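# Copy a reference drawing onto the paper pad with markers

## Task

Reproduce the reference image called 'drawing' on the pad of paper, using the markers. The image depicts the entire sheet, and its upper edge corresponds to the pad's long side that lies farthest from the robot. The strip of paper next to the pad is for scrap and is not checked.

## Robot and tools

Robot: two arms on a table. left_arm carries a left hand and right_arm a right hand. Bases as calibrated, in the scene frame: left_arm at (+0.063, +0.384, 0) m, right_arm at (-0.024, -0.455, 0) m. Scene frame: origin at table-top height, midway between the nominal bases. +z is up, +x points out over the table, and left_arm is on the +y side. Image left and right do not match arm names.

Hand point: a spot 0.05 m in front of the palm, in line with the index finger, 0.15 m from the wrist flange. Its +z runs along the straight fingers, +y out of the palm, and +x across the palm away from the thumb on the right hand (toward the thumb on the left hand). Straight fingers reach 0.06-0.07 m past the point and lie 0.06 m behind it along -y. A bracket on the little-finger side reaches 0.10 m across the palm. With the palm down, the wrist can sit up to 0.11 m below the point and touch the table first.

Row layout: 28 numbers in [-1, 1], always for both arms. Order: left dx, dy, dz, rx, ry, rz; left thumb_turn, thumb_bend, index, middle, ring, little; left force_limit, speed; then the same 14 for the right arm. Pose numbers are offsets, not poses. They are measured in the Hand target's own axes, counted from the Hand target at the start of the action or move. Scale: 1.0 = 0.6 m or 180 degrees. rx, ry, rz form one rotation vector. Sending six zeros re-commands the current Hand target. Repeating an offset moves the arm again. Orientation commands are clipped to within 32 degrees of the measured orientation each step.

Hand numbers are absolute targets, not offsets. -1 means open (thumb beside the palm, fingers straight) and +1 means closed (thumb in front of the palm, fingers curled). force_limit runs from -1 (about 0 N) to +1 (10 N; 15 N for the thumb motors). speed rises linearly to full at +0.48. None of these means no change. To keep a hand as it is, repeat the last eight hand numbers you sent. If you have sent none yet, send its hand_measured, hand_force_limit and hand_speed. For a gentle grip, close at speed -0.94 or lower. The thumb in front plus the fingers can grip objects 0.035-0.065 m thick, or a handle down to about 0.025 m. Markers are likely held this way, tip pointing down.

Tools:
- execute_actions(actions, cameras): actions is a list of up to 15 rows. Each row is one 1/30 s step, and a short table holds its last row. Every row is counted from the action's start pose. Images are returned only for an empty list or when cameras are named.
- move(target, speed, blend, stop_force, zero, blocking, cameras): target is one 28-number row or up to 15 rows. All offsets count from the same starting Hand targets. speed is in m/s (0.002-3.6, default 0.25); turns are capped at twice that in rad/s. blend is a corner radius in metres. stop_force (3-120 N) ends an arm's path when its wrist sensor feels that much push against its motion. That is useful for lowering a marker tip onto paper slowly. The arm then backs off slightly but keeps some press. It cannot be combined with blocking=false, and it is unreliable while the hand turns. Leave it out when lifting off a contact. Paths stop after 10 s. The "move:" line reports done, off_target, moving, held or fault, plus limits such as paced or held.
- wait(seconds 0-10), stop(), zoom_image(camera, region [x0,y0,x1,y1], at most 504x504 px), show_instructions() (shows the reference images), zero_wrist_force(arm), finished_scene(scene=1).

Results: end_effector_position (m), quaternion wxyz and velocities, all in the scene frame. Hand target is the last commanded pose. The hand may rest short of it, and the next command asks for it again. hand_measured, hand_stopped_by (moving/target/force/stalled/fault) and hand_load_n list the six motors in row order. A lost grip shows up as hand_load_n falling toward 0. Wrist force and torque are in end-effector axes. Joint torques include the arm's own weight. Temperatures appear only when they change notably. MOTOR HOT appears at 70 °C, and at 85 °C the arm brakes for 30-60 s.

Cameras: cam_high and cam_above (672x504), cam_left_wrist and cam_right_wrist (616x616 fisheye).

Cautions: the arms are stiff. A target even slightly past firm contact can cause a fault stop: 150±25 N net force, or the torque limits (wrist joints 25.7 N m). A fault freezes the arm for 10 s. Press markers on paper lightly and slowly, and lift before moving between strokes. Don't drop markers or let them fall off the table. Release nothing while it moves. Avoid arm-to-arm contact; the clearance check does not always prevent it. Don't route paths close to an arm's own base. Fast moves overshoot and strike harder.

Each tool is called after ">>>" in YAML: its name, and indented under it one key for each argument.

Reference images:

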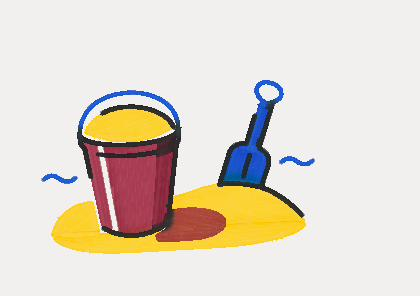

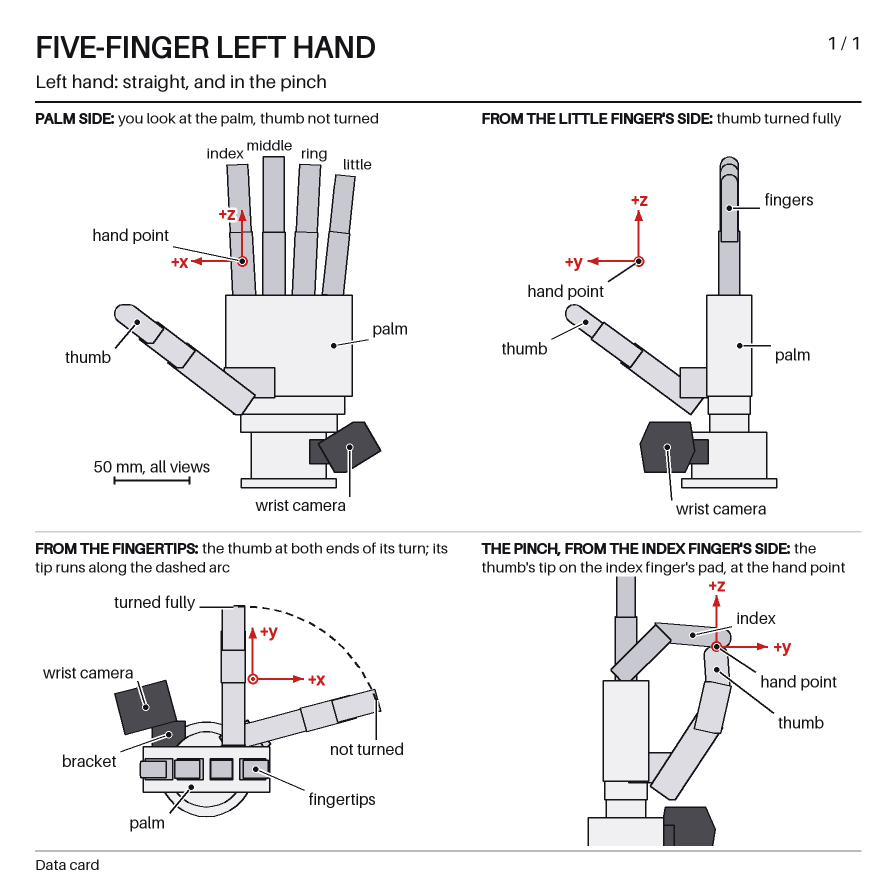

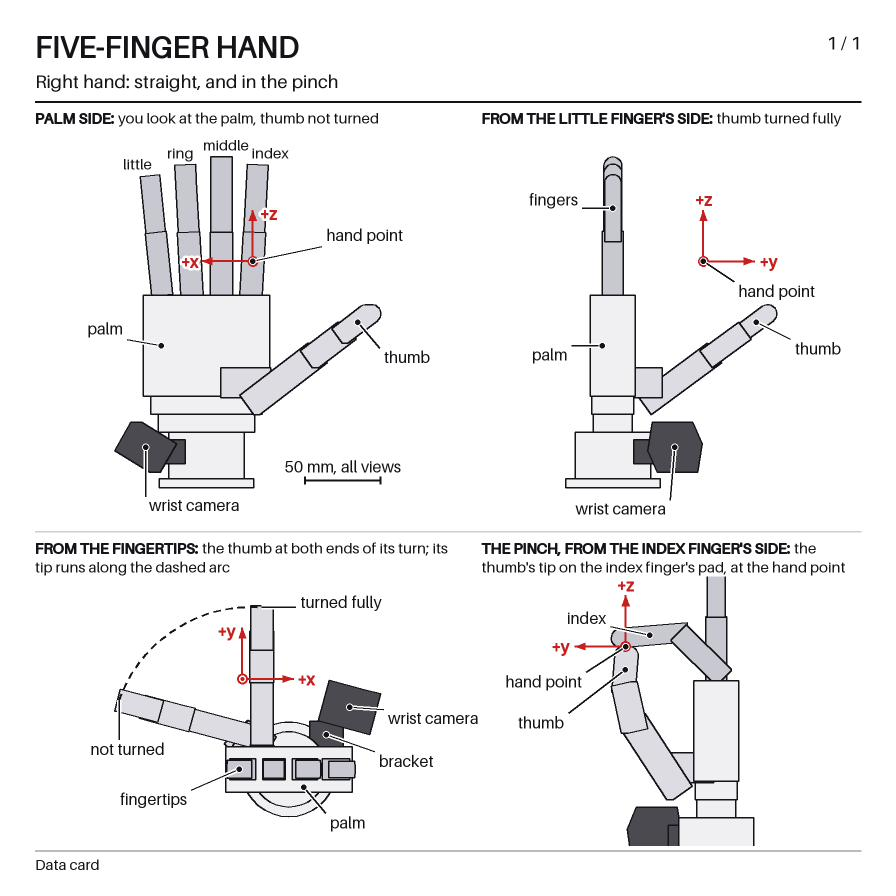

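## Session

I'll look at the scene first.

>>> execute_actions:
  actions: []
  cameras: ["all"]

>>> show_instructions:

Scene clock: 0.00 s.
left_arm: end_effector_position=(+0.4026, -0.1574, +0.3681) hand_measured=(-1.000, -1.000, -1.000, -1.000, -1.000, -1.000) hand_load_n=(+0.0, +0.0, +0.0, +0.0, +0.0, +0.0) hand_stopped_by=(target, target, target, target, target, target) hand_force_limit=0.00 hand_speed=-0.80 end_effector_quat_wxyz=(+0.191, +0.441, +0.626, -0.613) | right_arm: end_effector_position=(+0.5488, -0.3655, +0.2272) hand_measured=(-1.000, -1.000, -1.000, -1.000, -1.000, -1.000) hand_load_n=(+0.0, +0.0, +0.0, -0.5, +0.0, +0.0) hand_stopped_by=(target, target, target, target, target, target) hand_force_limit=0.00 hand_speed=-0.80 end_effector_quat_wxyz=(-0.195, +0.340, +0.896, +0.207)
Joint positions: left_arm=[2.73 -1.989 -1.238 2.129 -0.197 -1.135] | right_arm=[-0.303 -0.909 1.167 1.725 1.156 -1.28]
Joint velocities: within noise
Joint torques (N m): no reading
Motor temperatures (°C): left_arm=[34 33 33 45 44 39] | right_arm=[31 30 35 44 40 39]
Wrist force (N): no reading
Wrist torque (N m): no reading
Wrist force, peak (N): no reading
Hand target: left_arm +0.4026, -0.1574, +0.3681; +0.191, +0.441, +0.626, -0.613 | right_arm +0.5488, -0.3655, +0.2272; -0.195, +0.340, +0.896, +0.207

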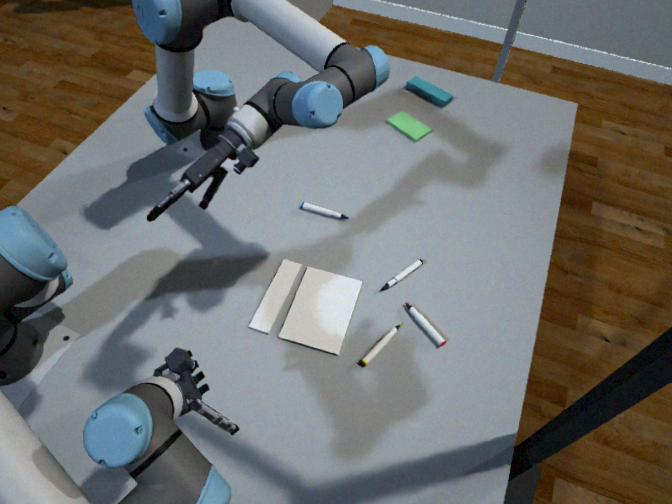

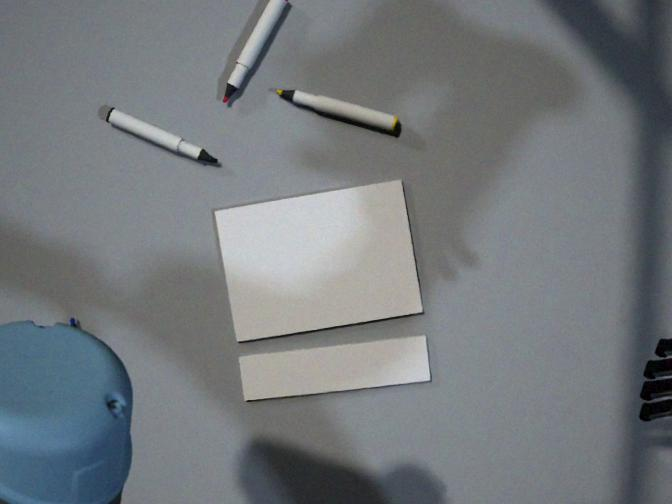

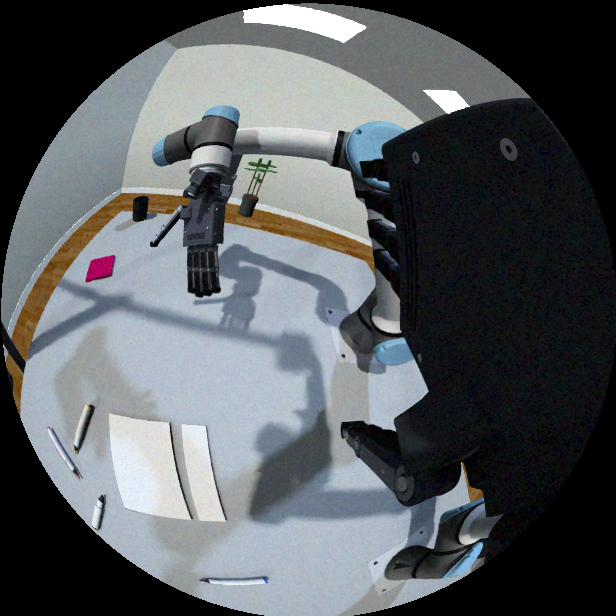

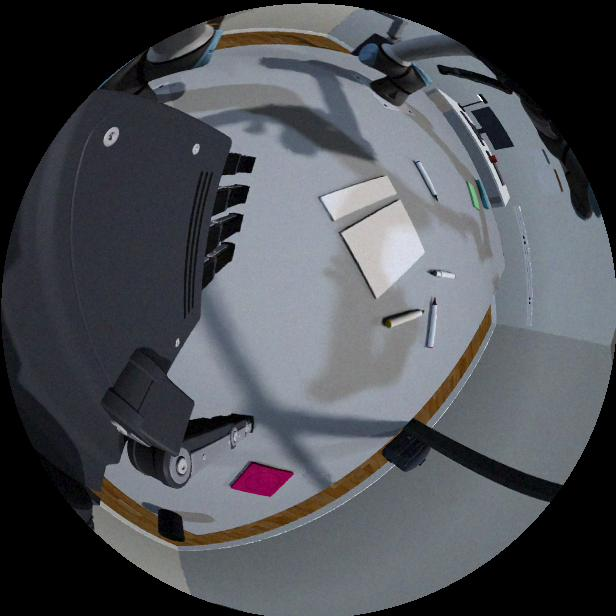

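Reference images for this scene: drawing, FIVE-FINGER LEFT HAND page 1, FIVE-FINGER HAND page 1.

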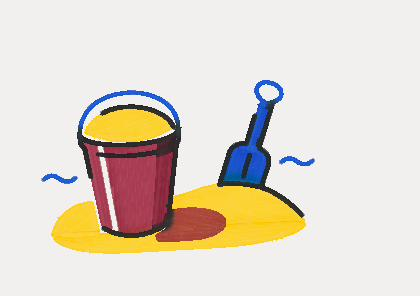

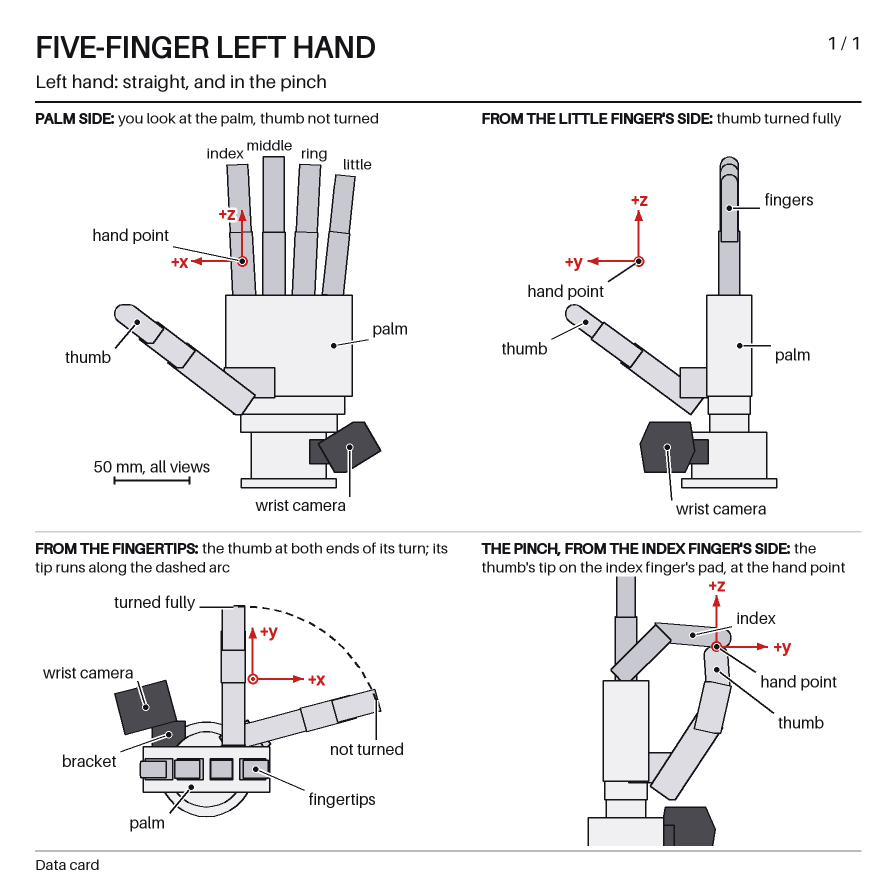

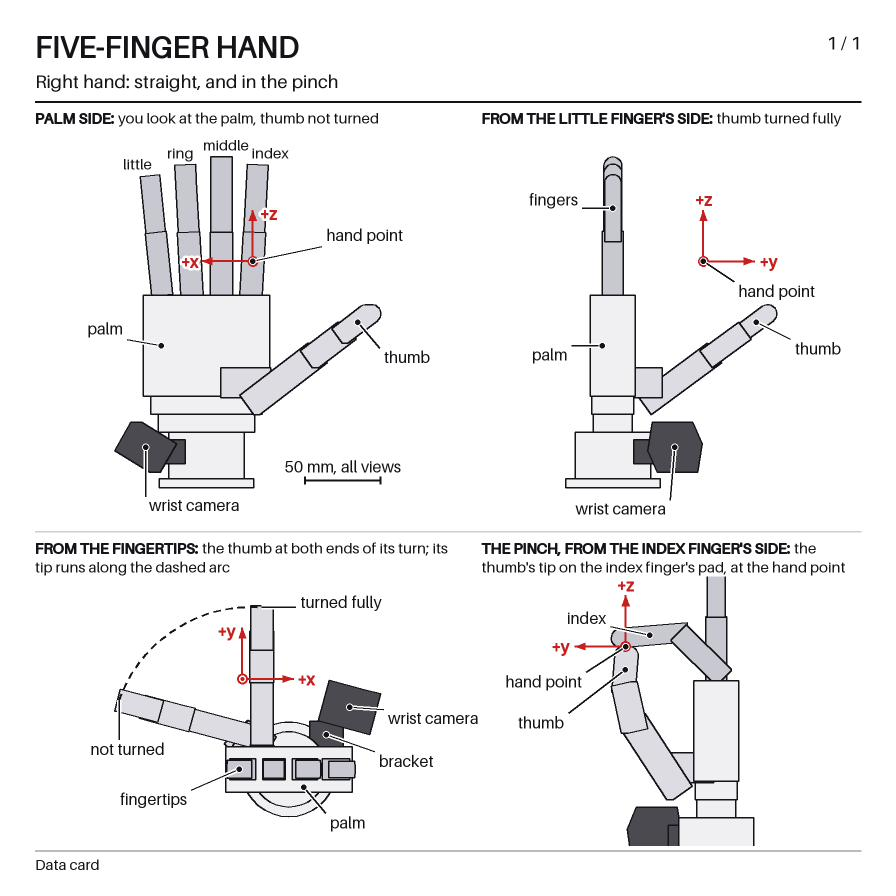

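>>> zoom_image:
  camera: "cam_above"
  region: [90, 0, 430, 180]

>>> zoom_image:
  camera: "cam_high"
  region: [240, 180, 480, 380]

>>> zoom_image:
  camera: "cam_above"
  region: [200, 170, 440, 410]

Scaled by 1.482.

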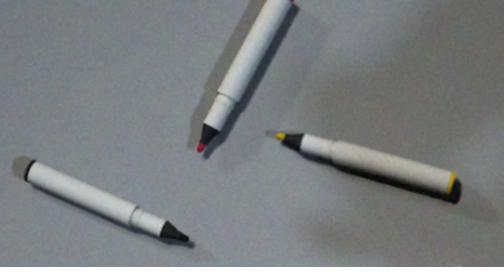

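Scaled by 2.100.

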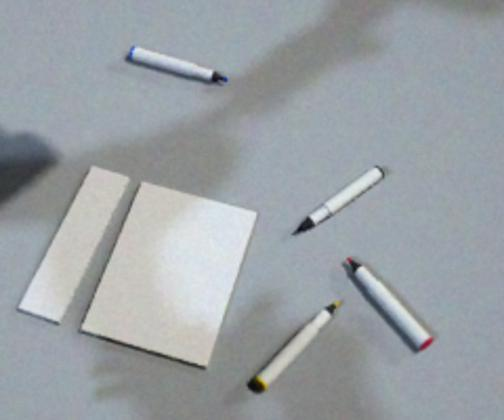

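Scaled by 2.100.

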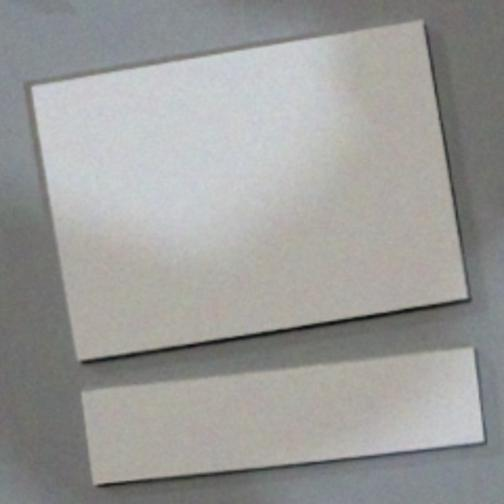

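>>> move:
  target: [0.086, 0.1415, -0.981, -0.2215, -0.3944, -0.3385, -1, -1, -1, -1, -1, -1, 0, -0.8, 0, 0, 0, 0, 0, 0, -1, -1, -1, -1, -1, -1, 0, -0.8]
  speed: 0.3
  cameras: ["all"]

Scene clock: 559.87 s.
left_arm: end_effector_position=(+0.6193, +0.3988, +0.3794) hand_measured=(-1.000, -1.000, -1.000, -1.000, -1.000, -1.000) hand_load_n=(+0.0, +0.0, -0.5, +0.0, +0.0, +0.0) hand_stopped_by=(target, target, target, target, target, target) hand_force_limit=0.00 hand_speed=-0.80 end_effector_quat_wxyz=(+0.309, -0.403, +0.683, -0.525) | right_arm: end_effector_position=(+0.5488, -0.3655, +0.2272) hand_measured=(-1.000, -1.000, -1.000, -1.000, -1.000, -1.000) hand_load_n=(+0.0, +0.0, +0.0, +0.0, +0.0, +0.0) hand_stopped_by=(target, target, target, target, target, target) hand_force_limit=0.00 hand_speed=-0.80 end_effector_quat_wxyz=(-0.195, +0.340, +0.896, +0.207)
Joint positions: left_arm=[3.853 -1.689 -1.463 2.482 -0.428 -2.516] | right_arm=[-0.303 -0.909 1.167 1.725 1.156 -1.28]
Joint torques (N m): left_arm=[-14.85 36.27 11.44 0.63 -0.04 -0.76] | right_arm=[0.9 -46.53 -19.32 3.02 -0.64 0.16]
Wrist force (N): left_arm=[1.8 -0.9 0.4] | right_arm=[-0.3 0.0 -0.1]
Wrist torque (N m): left_arm=[-0.26 -0.33 0.09] | right_arm=[0.00 0.03 -0.01]
Wrist force, peak (N): left_arm=[2.1 -1.2 0.4] | right_arm=[-0.5 -0.1 0.2]
Hand target: left_arm +0.6193, +0.3988, +0.3794; +0.309, -0.403, +0.683, -0.525 | right_arm +0.5488, -0.3655, +0.2272; -0.195, +0.340, +0.896, +0.207
Off the commanded pose: left_arm 0.000 m, 0 deg | right_arm 0.000 m, 0 deg.
move: done
camera_calibration:
cam_left_wrist: T_world_to_cam=[[0.109361, -0.315446, 0.942621, -0.305301], [-0.890705, -0.452047, -0.0479393, 0.748926], [0.441231, -0.834354, -0.330406, 0.298433], [0, 0, 0, 1]] pos_world=[0.568782, 0.491242, 0.42229]

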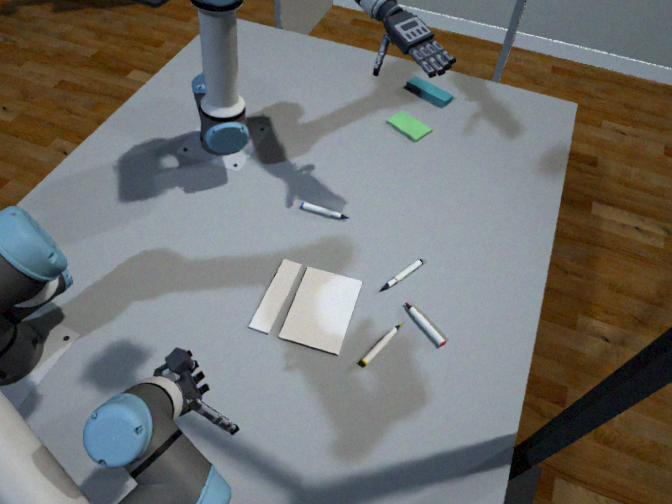

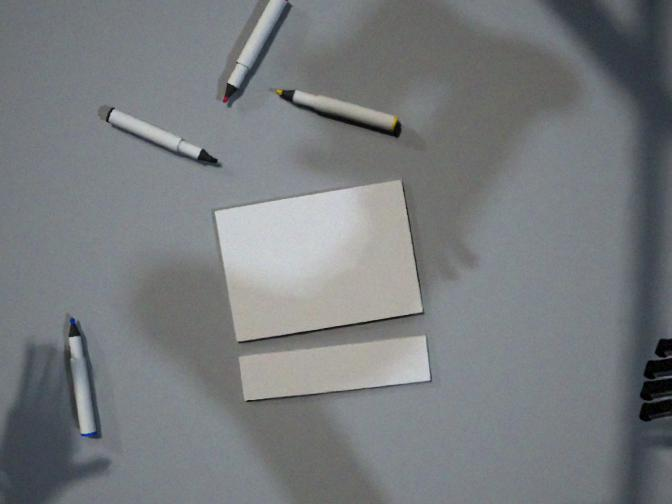

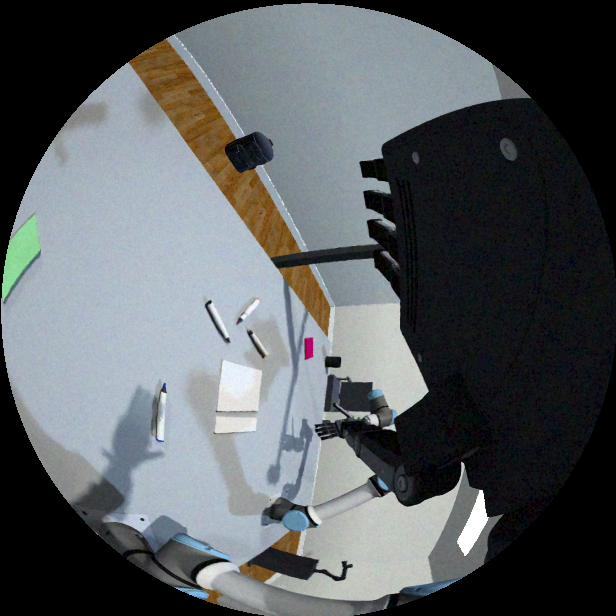

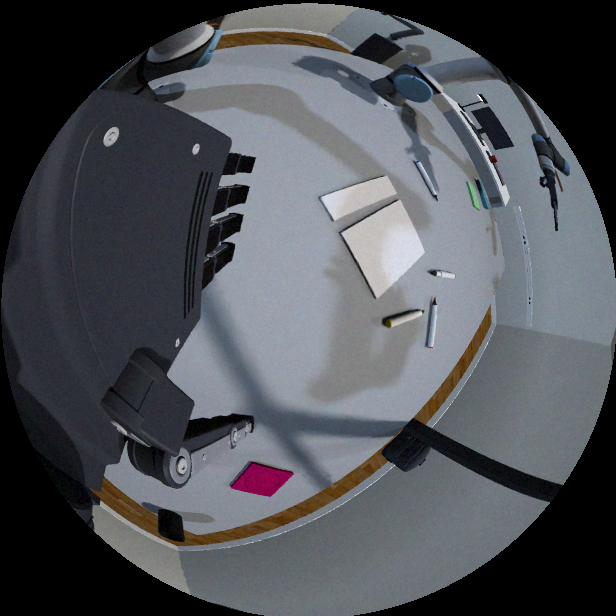

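>>> move:
  target: [0, 0, 0, 0, 0, 0, -1, -1, -1, -1, -1, -1, 0, -0.8, -0.0318, 0.5623, 0.1953, 0.4295, -0.3590, -0.5495, 1, -0.3, -1, -1, -1, -1, 0, -0.3]
  speed: 0.3
  cameras: ["all"]

Scene clock: 642.37 s.
left_arm: end_effector_position=(+0.6192, +0.3988, +0.3794) hand_measured=(-1.000, -1.000, -1.000, -1.000, -1.000, -1.000) hand_load_n=(+0.0, +0.0, +0.0, +0.0, +0.0, +0.0) hand_stopped_by=(target, target, target, target, target, target) hand_force_limit=0.00 hand_speed=-0.80 end_effector_quat_wxyz=(+0.309, -0.403, +0.683, -0.525) | right_arm: end_effector_position=(+0.7697, -0.0868, +0.1996) hand_measured=(+1.000, -0.300, -1.000, -1.000, -1.000, -1.000) hand_load_n=(+0.0, +0.0, +0.0, +0.0, +0.0, +0.0) hand_stopped_by=(target, target, target, target, target, target) hand_force_limit=0.00 hand_speed=-0.30 end_effector_quat_wxyz=(+0.308, -0.489, +0.703, -0.415)
Joint positions: left_arm=[3.853 -1.689 -1.463 2.482 -0.429 -2.517] | right_arm=[0.445 -0.377 0.035 0.955 2.199 -2.718]
Joint torques (N m): left_arm=[-15.14 37.46 26.98 0.18 -0.39 -1.12] | right_arm=[-7.53 -69.99 -28.63 -0.04 3.58 -1.66]
Wrist force (N): left_arm=[2.0 -1.0 0.0] | right_arm=[-1.2 -0.2 0.0]
Wrist torque (N m): left_arm=[-0.24 -0.38 0.11] | right_arm=[-0.11 0.22 -0.14]
Wrist force, peak (N): left_arm=[2.2 -1.2 0.4] | right_arm=[-1.8 -0.3 -0.1]
Hand target: left_arm +0.6193, +0.3988, +0.3794; +0.309, -0.403, +0.683, -0.525 | right_arm +0.7706, -0.0862, +0.2001; +0.283, -0.490, +0.714, -0.412
Off the commanded pose: left_arm 0.000 m, 0 deg | right_arm 0.001 m, 3 deg.
elbow stopped short (right arm): the move would have taken joint 3 (elbow) straighter than the controller allows.
move: off_target (right_arm)
camera_calibration:
cam_left_wrist: T_world_to_cam=[[0.109473, -0.315389, 0.942627, -0.305427], [-0.89069, -0.452088, -0.0478209, 0.748843], [0.441233, -0.834354, -0.330406, 0.298348], [0, 0, 0, 1]] pos_world=[0.568782, 0.491142, 0.42229]
cam_right_wrist: T_world_to_cam=[[-0.523735, -0.117611, -0.843723, 0.550168], [-0.280129, 0.959121, 0.0401911, 0.285893], [0.804505, 0.257401, -0.535272, -0.376379], [0, 0, 0, 1]] pos_world=[0.671029, -0.11262, 0.251234]

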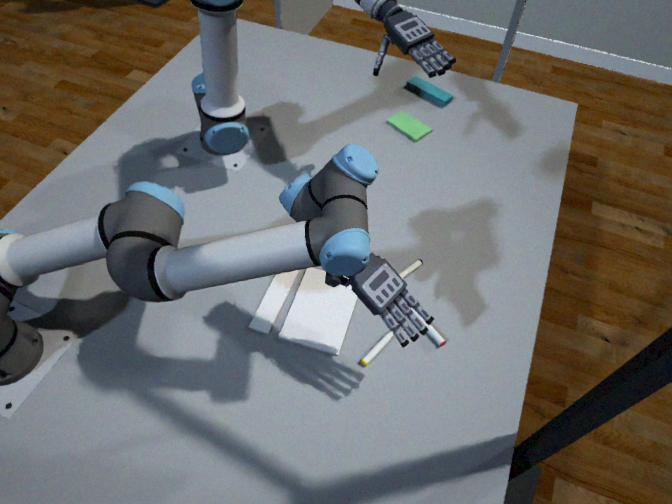

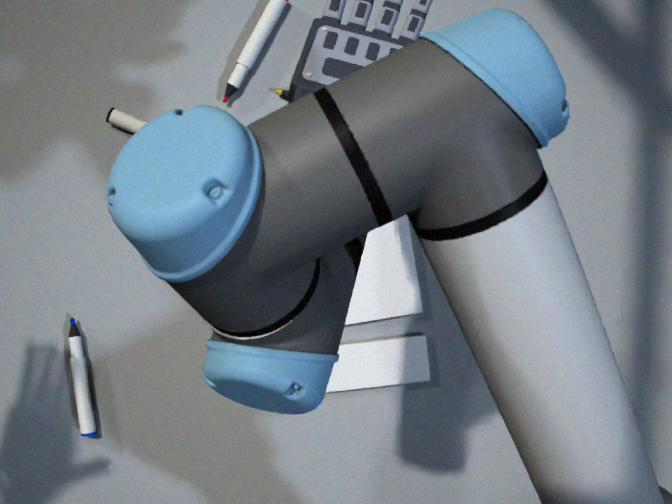

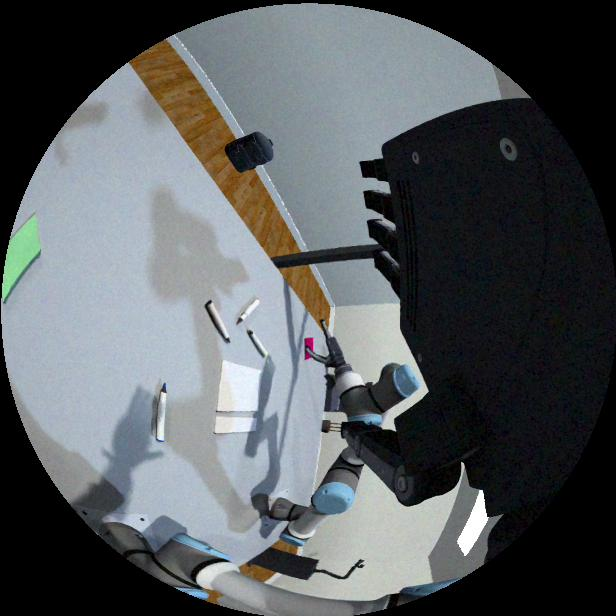

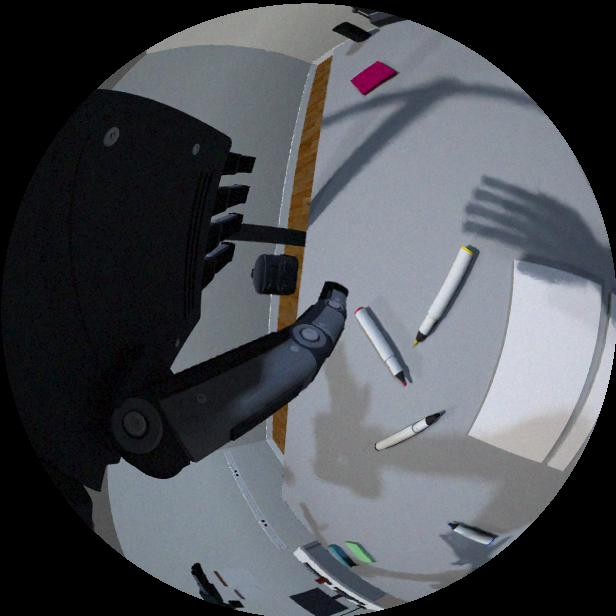

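>>> move:
  target: [0, 0, 0, 0, 0, 0, -1, -1, -1, -1, -1, -1, 0, -0.8, 0, 0.1612, 0.0878, 0.0556, 0, 0, 1, -0.25, -1, -1, -1, -1, 0, -0.3]
  speed: 0.2
  cameras: ["all"]

Scene clock: 672.37 s.
left_arm: end_effector_position=(+0.6193, +0.3988, +0.3794) hand_measured=(-1.000, -1.000, -1.000, -1.000, -1.000, -1.000) hand_load_n=(-0.5, +0.0, +0.0, +0.0, +0.0, +0.0) hand_stopped_by=(target, target, target, target, target, target) hand_force_limit=0.00 hand_speed=-0.80 end_effector_quat_wxyz=(+0.309, -0.403, +0.683, -0.525) | right_arm: end_effector_position=(+0.7681, -0.0852, +0.0902) hand_measured=(+1.000, -0.250, -1.000, -1.000, -1.000, -1.000) hand_load_n=(+0.0, +0.0, +0.0, +0.0, +0.0, +0.0) hand_stopped_by=(target, target, target, target, target, target) hand_force_limit=0.00 hand_speed=-0.30 end_effector_quat_wxyz=(+0.325, -0.464, +0.675, -0.473)
Joint positions: left_arm=[3.853 -1.689 -1.463 2.482 -0.429 -2.517] | right_arm=[0.481 -0.552 0.719 0.315 2.313 -2.802]
Joint torques (N m): left_arm=[-14.96 37.73 26.28 0.8 -0.62 -1.05] | right_arm=[-7.41 -50.32 -13.67 -2.31 3.05 2.06]
Wrist force (N): left_arm=[1.6 -0.8 0.3] | right_arm=[-1.0 0.6 0.2]
Wrist torque (N m): left_arm=[-0.23 -0.32 0.09] | right_arm=[-0.02 0.16 -0.11]
Wrist force, peak (N): left_arm=[2.1 -1.2 0.6] | right_arm=[-1.2 2.4 0.3]
Hand target: left_arm +0.6193, +0.3988, +0.3794; +0.309, -0.403, +0.683, -0.525 | right_arm +0.7681, -0.0853, +0.0900; +0.325, -0.464, +0.675, -0.473
Off the commanded pose: left_arm 0.000 m, 0 deg | right_arm 0.000 m, 0 deg.
move: done
camera_calibration:
cam_left_wrist: T_world_to_cam=[[0.109473, -0.315389, 0.942627, -0.305427], [-0.89069, -0.452088, -0.0478209, 0.748843], [0.441233, -0.834354, -0.330406, 0.298348], [0, 0, 0, 1]] pos_world=[0.568782, 0.491142, 0.42229]
cam_right_wrist: T_world_to_cam=[[-0.424752, -0.167342, -0.889709, 0.381059], [-0.25107, 0.965992, -0.061827, 0.275848], [0.869798, 0.197118, -0.452322, -0.496874], [0, 0, 0, 1]] pos_world=[0.663293, -0.104757, 0.13134]

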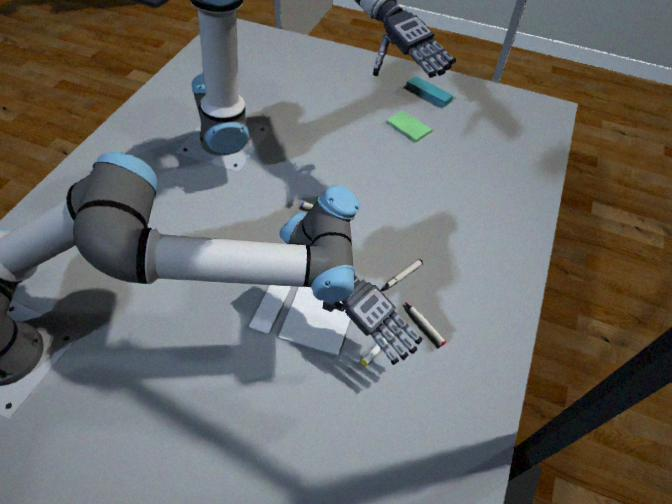

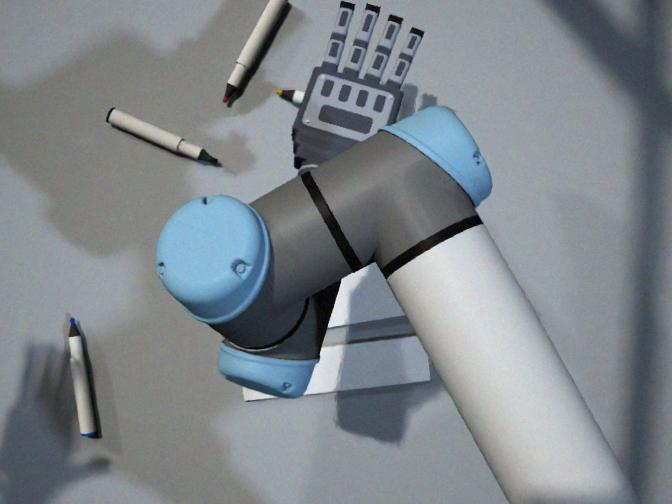

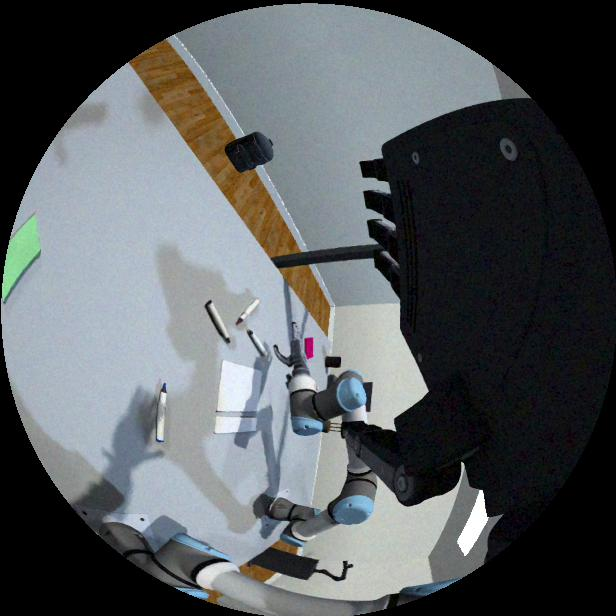

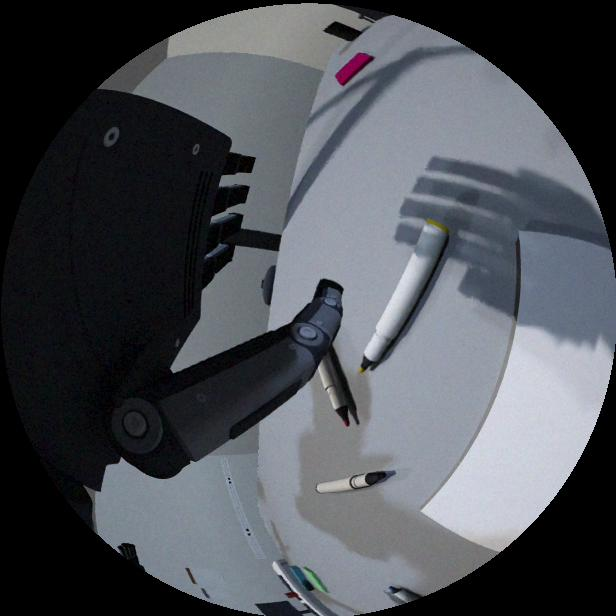

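>>> move:
  target: [0, 0, 0, 0, 0, 0, -1, -1, -1, -1, -1, -1, 0, -0.8, 0, 0.0705, 0.0257, 0, 0, 0, 1, -0.25, -1, -1, -1, -1, 0, -0.3]
  speed: 0.15
  cameras: ["all"]

>>> zoom_image:
  camera: "cam_right_wrist"
  region: [220, 180, 520, 480]

>>> zoom_image:
  camera: "cam_high"
  region: [300, 240, 480, 390]

Scene clock: 712.00 s.
left_arm: end_effector_position=(+0.6193, +0.3988, +0.3794) hand_measured=(-1.000, -1.000, -1.000, -1.000, -1.000, -1.000) hand_load_n=(-0.5, +0.0, +0.0, +0.0, +0.0, +0.0) hand_stopped_by=(target, target, target, target, target, target) hand_force_limit=0.00 hand_speed=-0.80 end_effector_quat_wxyz=(+0.309, -0.403, +0.683, -0.525) | right_arm: end_effector_position=(+0.7681, -0.0854, +0.0449) hand_measured=(+1.000, -0.250, -1.000, -1.000, -1.000, -1.000) hand_load_n=(+0.0, +0.0, +0.0, +0.0, -0.5, +0.0) hand_stopped_by=(target, target, target, target, target, target) hand_force_limit=0.00 hand_speed=-0.30 end_effector_quat_wxyz=(+0.325, -0.464, +0.675, -0.473)
Joint positions: left_arm=[3.853 -1.689 -1.463 2.482 -0.429 -2.517] | right_arm=[0.481 -0.519 0.773 0.229 2.314 -2.802]
Joint torques (N m): left_arm=[-14.35 36.04 26.99 0.76 -0.46 -0.86] | right_arm=[-7.3 -68.84 -30.42 2.54 -1.92 -2.07]
Wrist force (N): left_arm=[2.1 -0.9 0.2] | right_arm=[-0.9 0.3 -0.1]
Wrist torque (N m): left_arm=[-0.24 -0.39 0.12] | right_arm=[-0.04 0.19 -0.10]
Wrist force, peak (N): left_arm=[2.1 -1.2 0.7] | right_arm=[-1.0 1.2 0.1]
Hand target: left_arm +0.6193, +0.3988, +0.3794; +0.309, -0.403, +0.683, -0.525 | right_arm +0.7681, -0.0853, +0.0450; +0.325, -0.464, +0.675, -0.473
Off the commanded pose: left_arm 0.000 m, 0 deg | right_arm 0.000 m, 0 deg.
move: done
camera_calibration:
cam_left_wrist: T_world_to_cam=[[0.109473, -0.315389, 0.942627, -0.305427], [-0.89069, -0.452088, -0.0478209, 0.748843], [0.441233, -0.834354, -0.330406, 0.298348], [0, 0, 0, 1]] pos_world=[0.568782, 0.491142, 0.42229]
cam_right_wrist: T_world_to_cam=[[-0.424902, -0.167319, -0.889642, 0.340834], [-0.250716, 0.966076, -0.0619502, 0.272928], [0.869828, 0.196725, -0.452437, -0.517395], [0, 0, 0, 1]] pos_world=[0.663293, -0.104857, 0.0860399]

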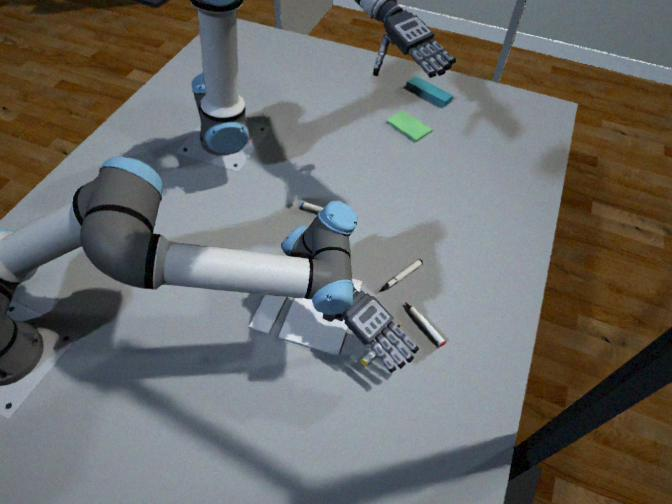

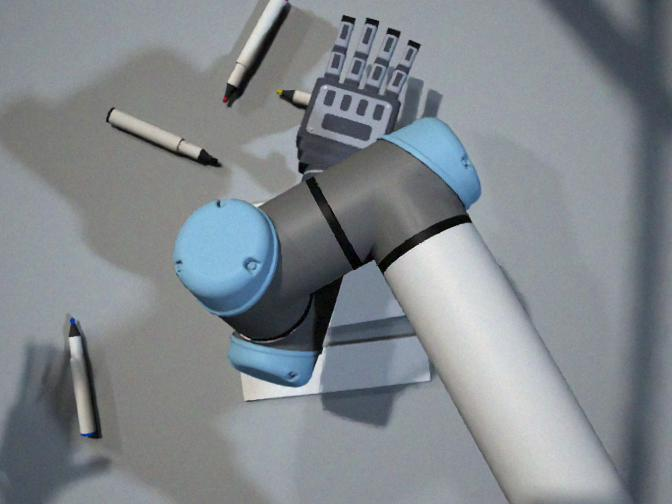

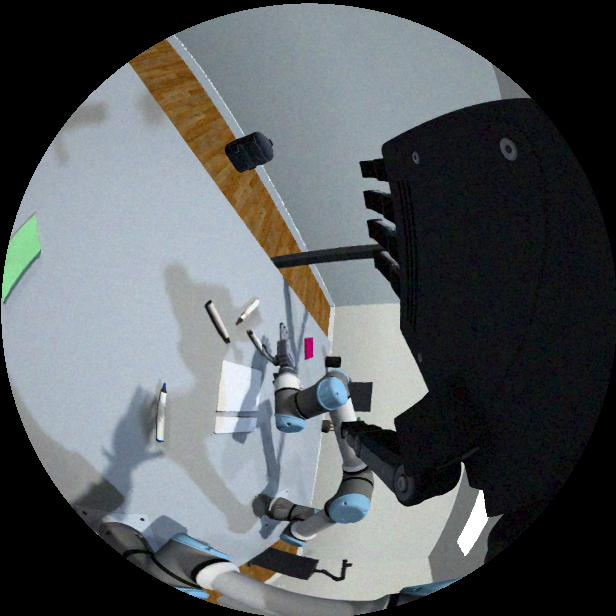

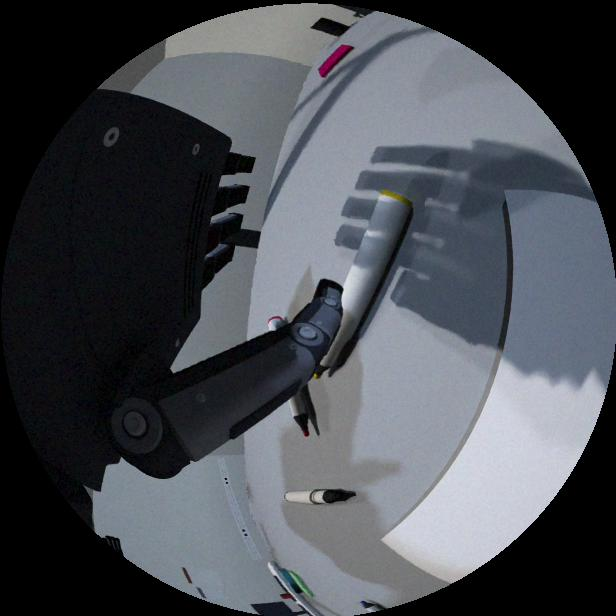

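Scaled by 1.680 from the camera's 616x616 image, which has a finer 880x880 frame.

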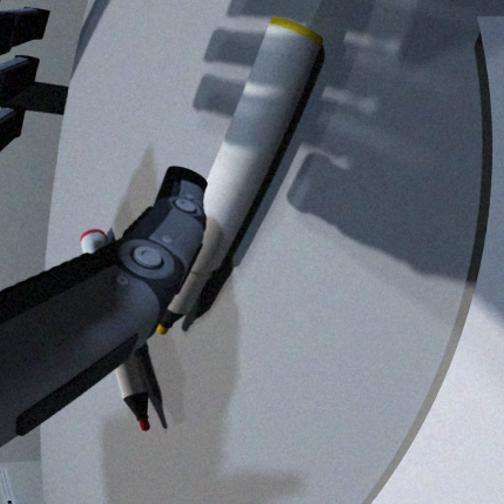

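Scaled by 2.800.

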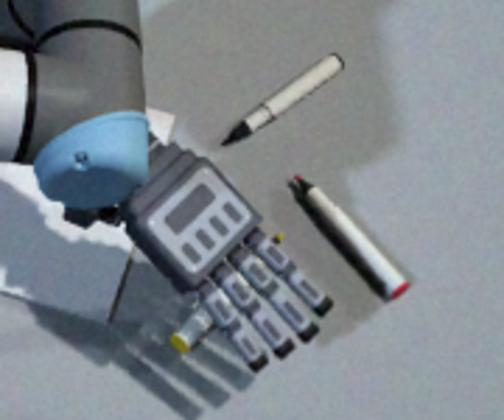

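>>> move:
  target: [0, 0, 0, 0, 0, 0, -1, -1, -1, -1, -1, -1, 0, -0.8, 0, 0.0483, 0.0087, 0, 0, 0, 1, -0.25, -1, -1, -1, -1, 0, -0.3]
  speed: 0.04
  stop_force: 8
  cameras: ["cam_high", "cam_right_wrist", "cam_above"]

>>> zoom_image:
  camera: "cam_right_wrist"
  region: [220, 180, 520, 480]

>>> zoom_image:
  camera: "cam_high"
  region: [300, 240, 480, 390]

Scene clock: 783.10 s.
left_arm: end_effector_position=(+0.6193, +0.3988, +0.3794) hand_measured=(-1.000, -1.000, -1.000, -1.000, -1.000, -1.000) hand_load_n=(+0.0, +0.0, +0.0, +0.0, +0.0, +0.0) hand_stopped_by=(target, target, target, target, target, target) hand_force_limit=0.00 hand_speed=-0.80 end_effector_quat_wxyz=(+0.309, -0.403, +0.683, -0.525) | right_arm: end_effector_position=(+0.7635, -0.0836, +0.0160) hand_measured=(+1.000, -0.250, -1.000, -1.000, -1.000, -1.000) hand_load_n=(+0.0, +0.0, -0.5, +0.0, +0.0, +0.0) hand_stopped_by=(target, target, target, target, target, target) hand_force_limit=0.00 hand_speed=-0.30 end_effector_quat_wxyz=(+0.325, -0.464, +0.675, -0.473)
Joint positions: left_arm=[3.853 -1.689 -1.463 2.482 -0.429 -2.517] | right_arm=[0.486 -0.501 0.813 0.172 2.318 -2.799]
Joint torques (N m): left_arm=[-14.08 35.36 26.72 0.79 -0.59 -1.03] | right_arm=[-6.88 -69.71 -30.77 2.52 -1.62 -1.9]
Wrist force (N): left_arm=[2.1 -0.9 0.5] | right_arm=[-0.9 0.3 -0.1]
Wrist torque (N m): left_arm=[-0.27 -0.38 0.12] | right_arm=[-0.04 0.18 -0.10]
Wrist force, peak (N): left_arm=[2.2 -1.1 0.8] | right_arm=[-1.3 0.4 0.1]
Hand target: left_arm +0.6193, +0.3988, +0.3794; +0.309, -0.403, +0.683, -0.525 | right_arm +0.7635, -0.0836, +0.0160; +0.325, -0.464, +0.675, -0.473
Off the commanded pose: left_arm 0.000 m, 0 deg | right_arm 0.000 m, 0 deg.
move: done
camera_calibration:
cam_right_wrist: T_world_to_cam=[[-0.424795, -0.167356, -0.889686, 0.313399], [-0.25082, 0.966049, -0.0619618, 0.268312], [0.86985, 0.19683, -0.452349, -0.526832], [0, 0, 0, 1]] pos_world=[0.658693, -0.103057, 0.0571397]
Images, in order (width x height): cam_high 672x504, cam_above 672x504, cam_right_wrist 616x616.

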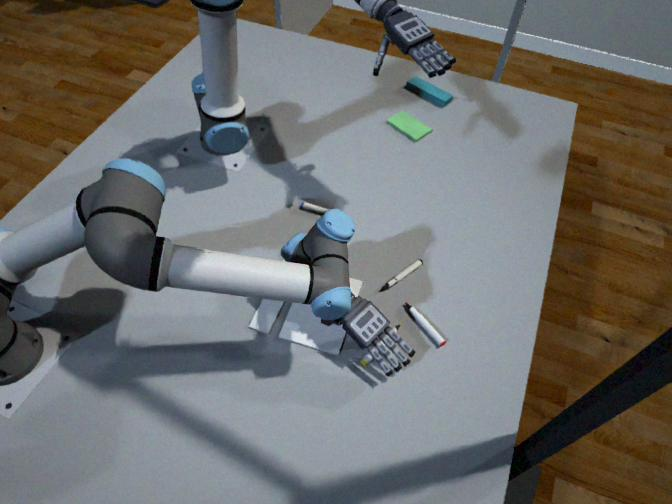

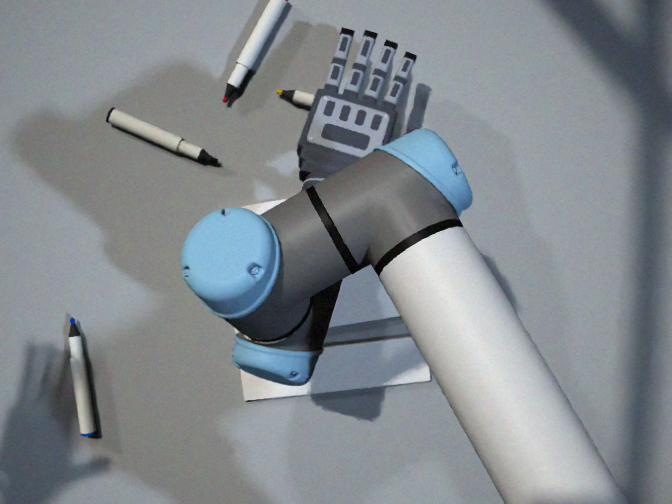

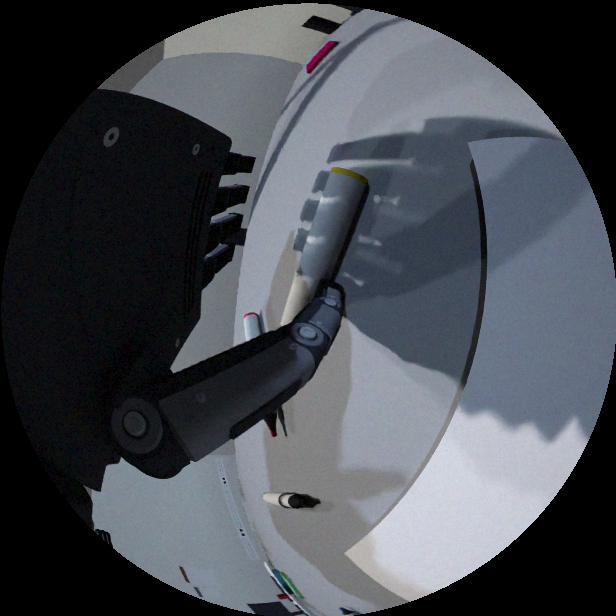

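Scaled by 1.680 from the camera's 616x616 image, which has a finer 880x880 frame.

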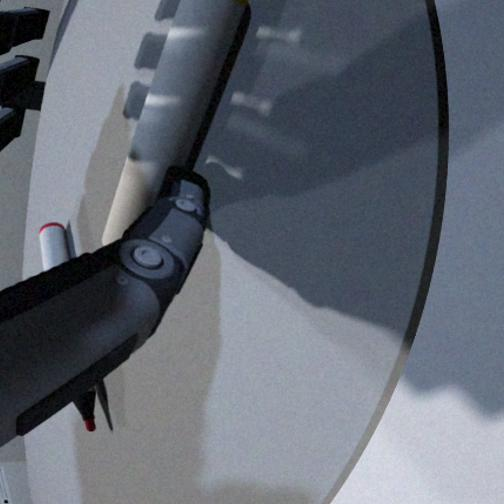

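Scaled by 2.800.

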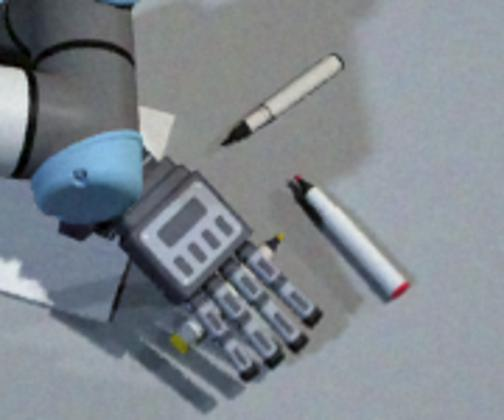

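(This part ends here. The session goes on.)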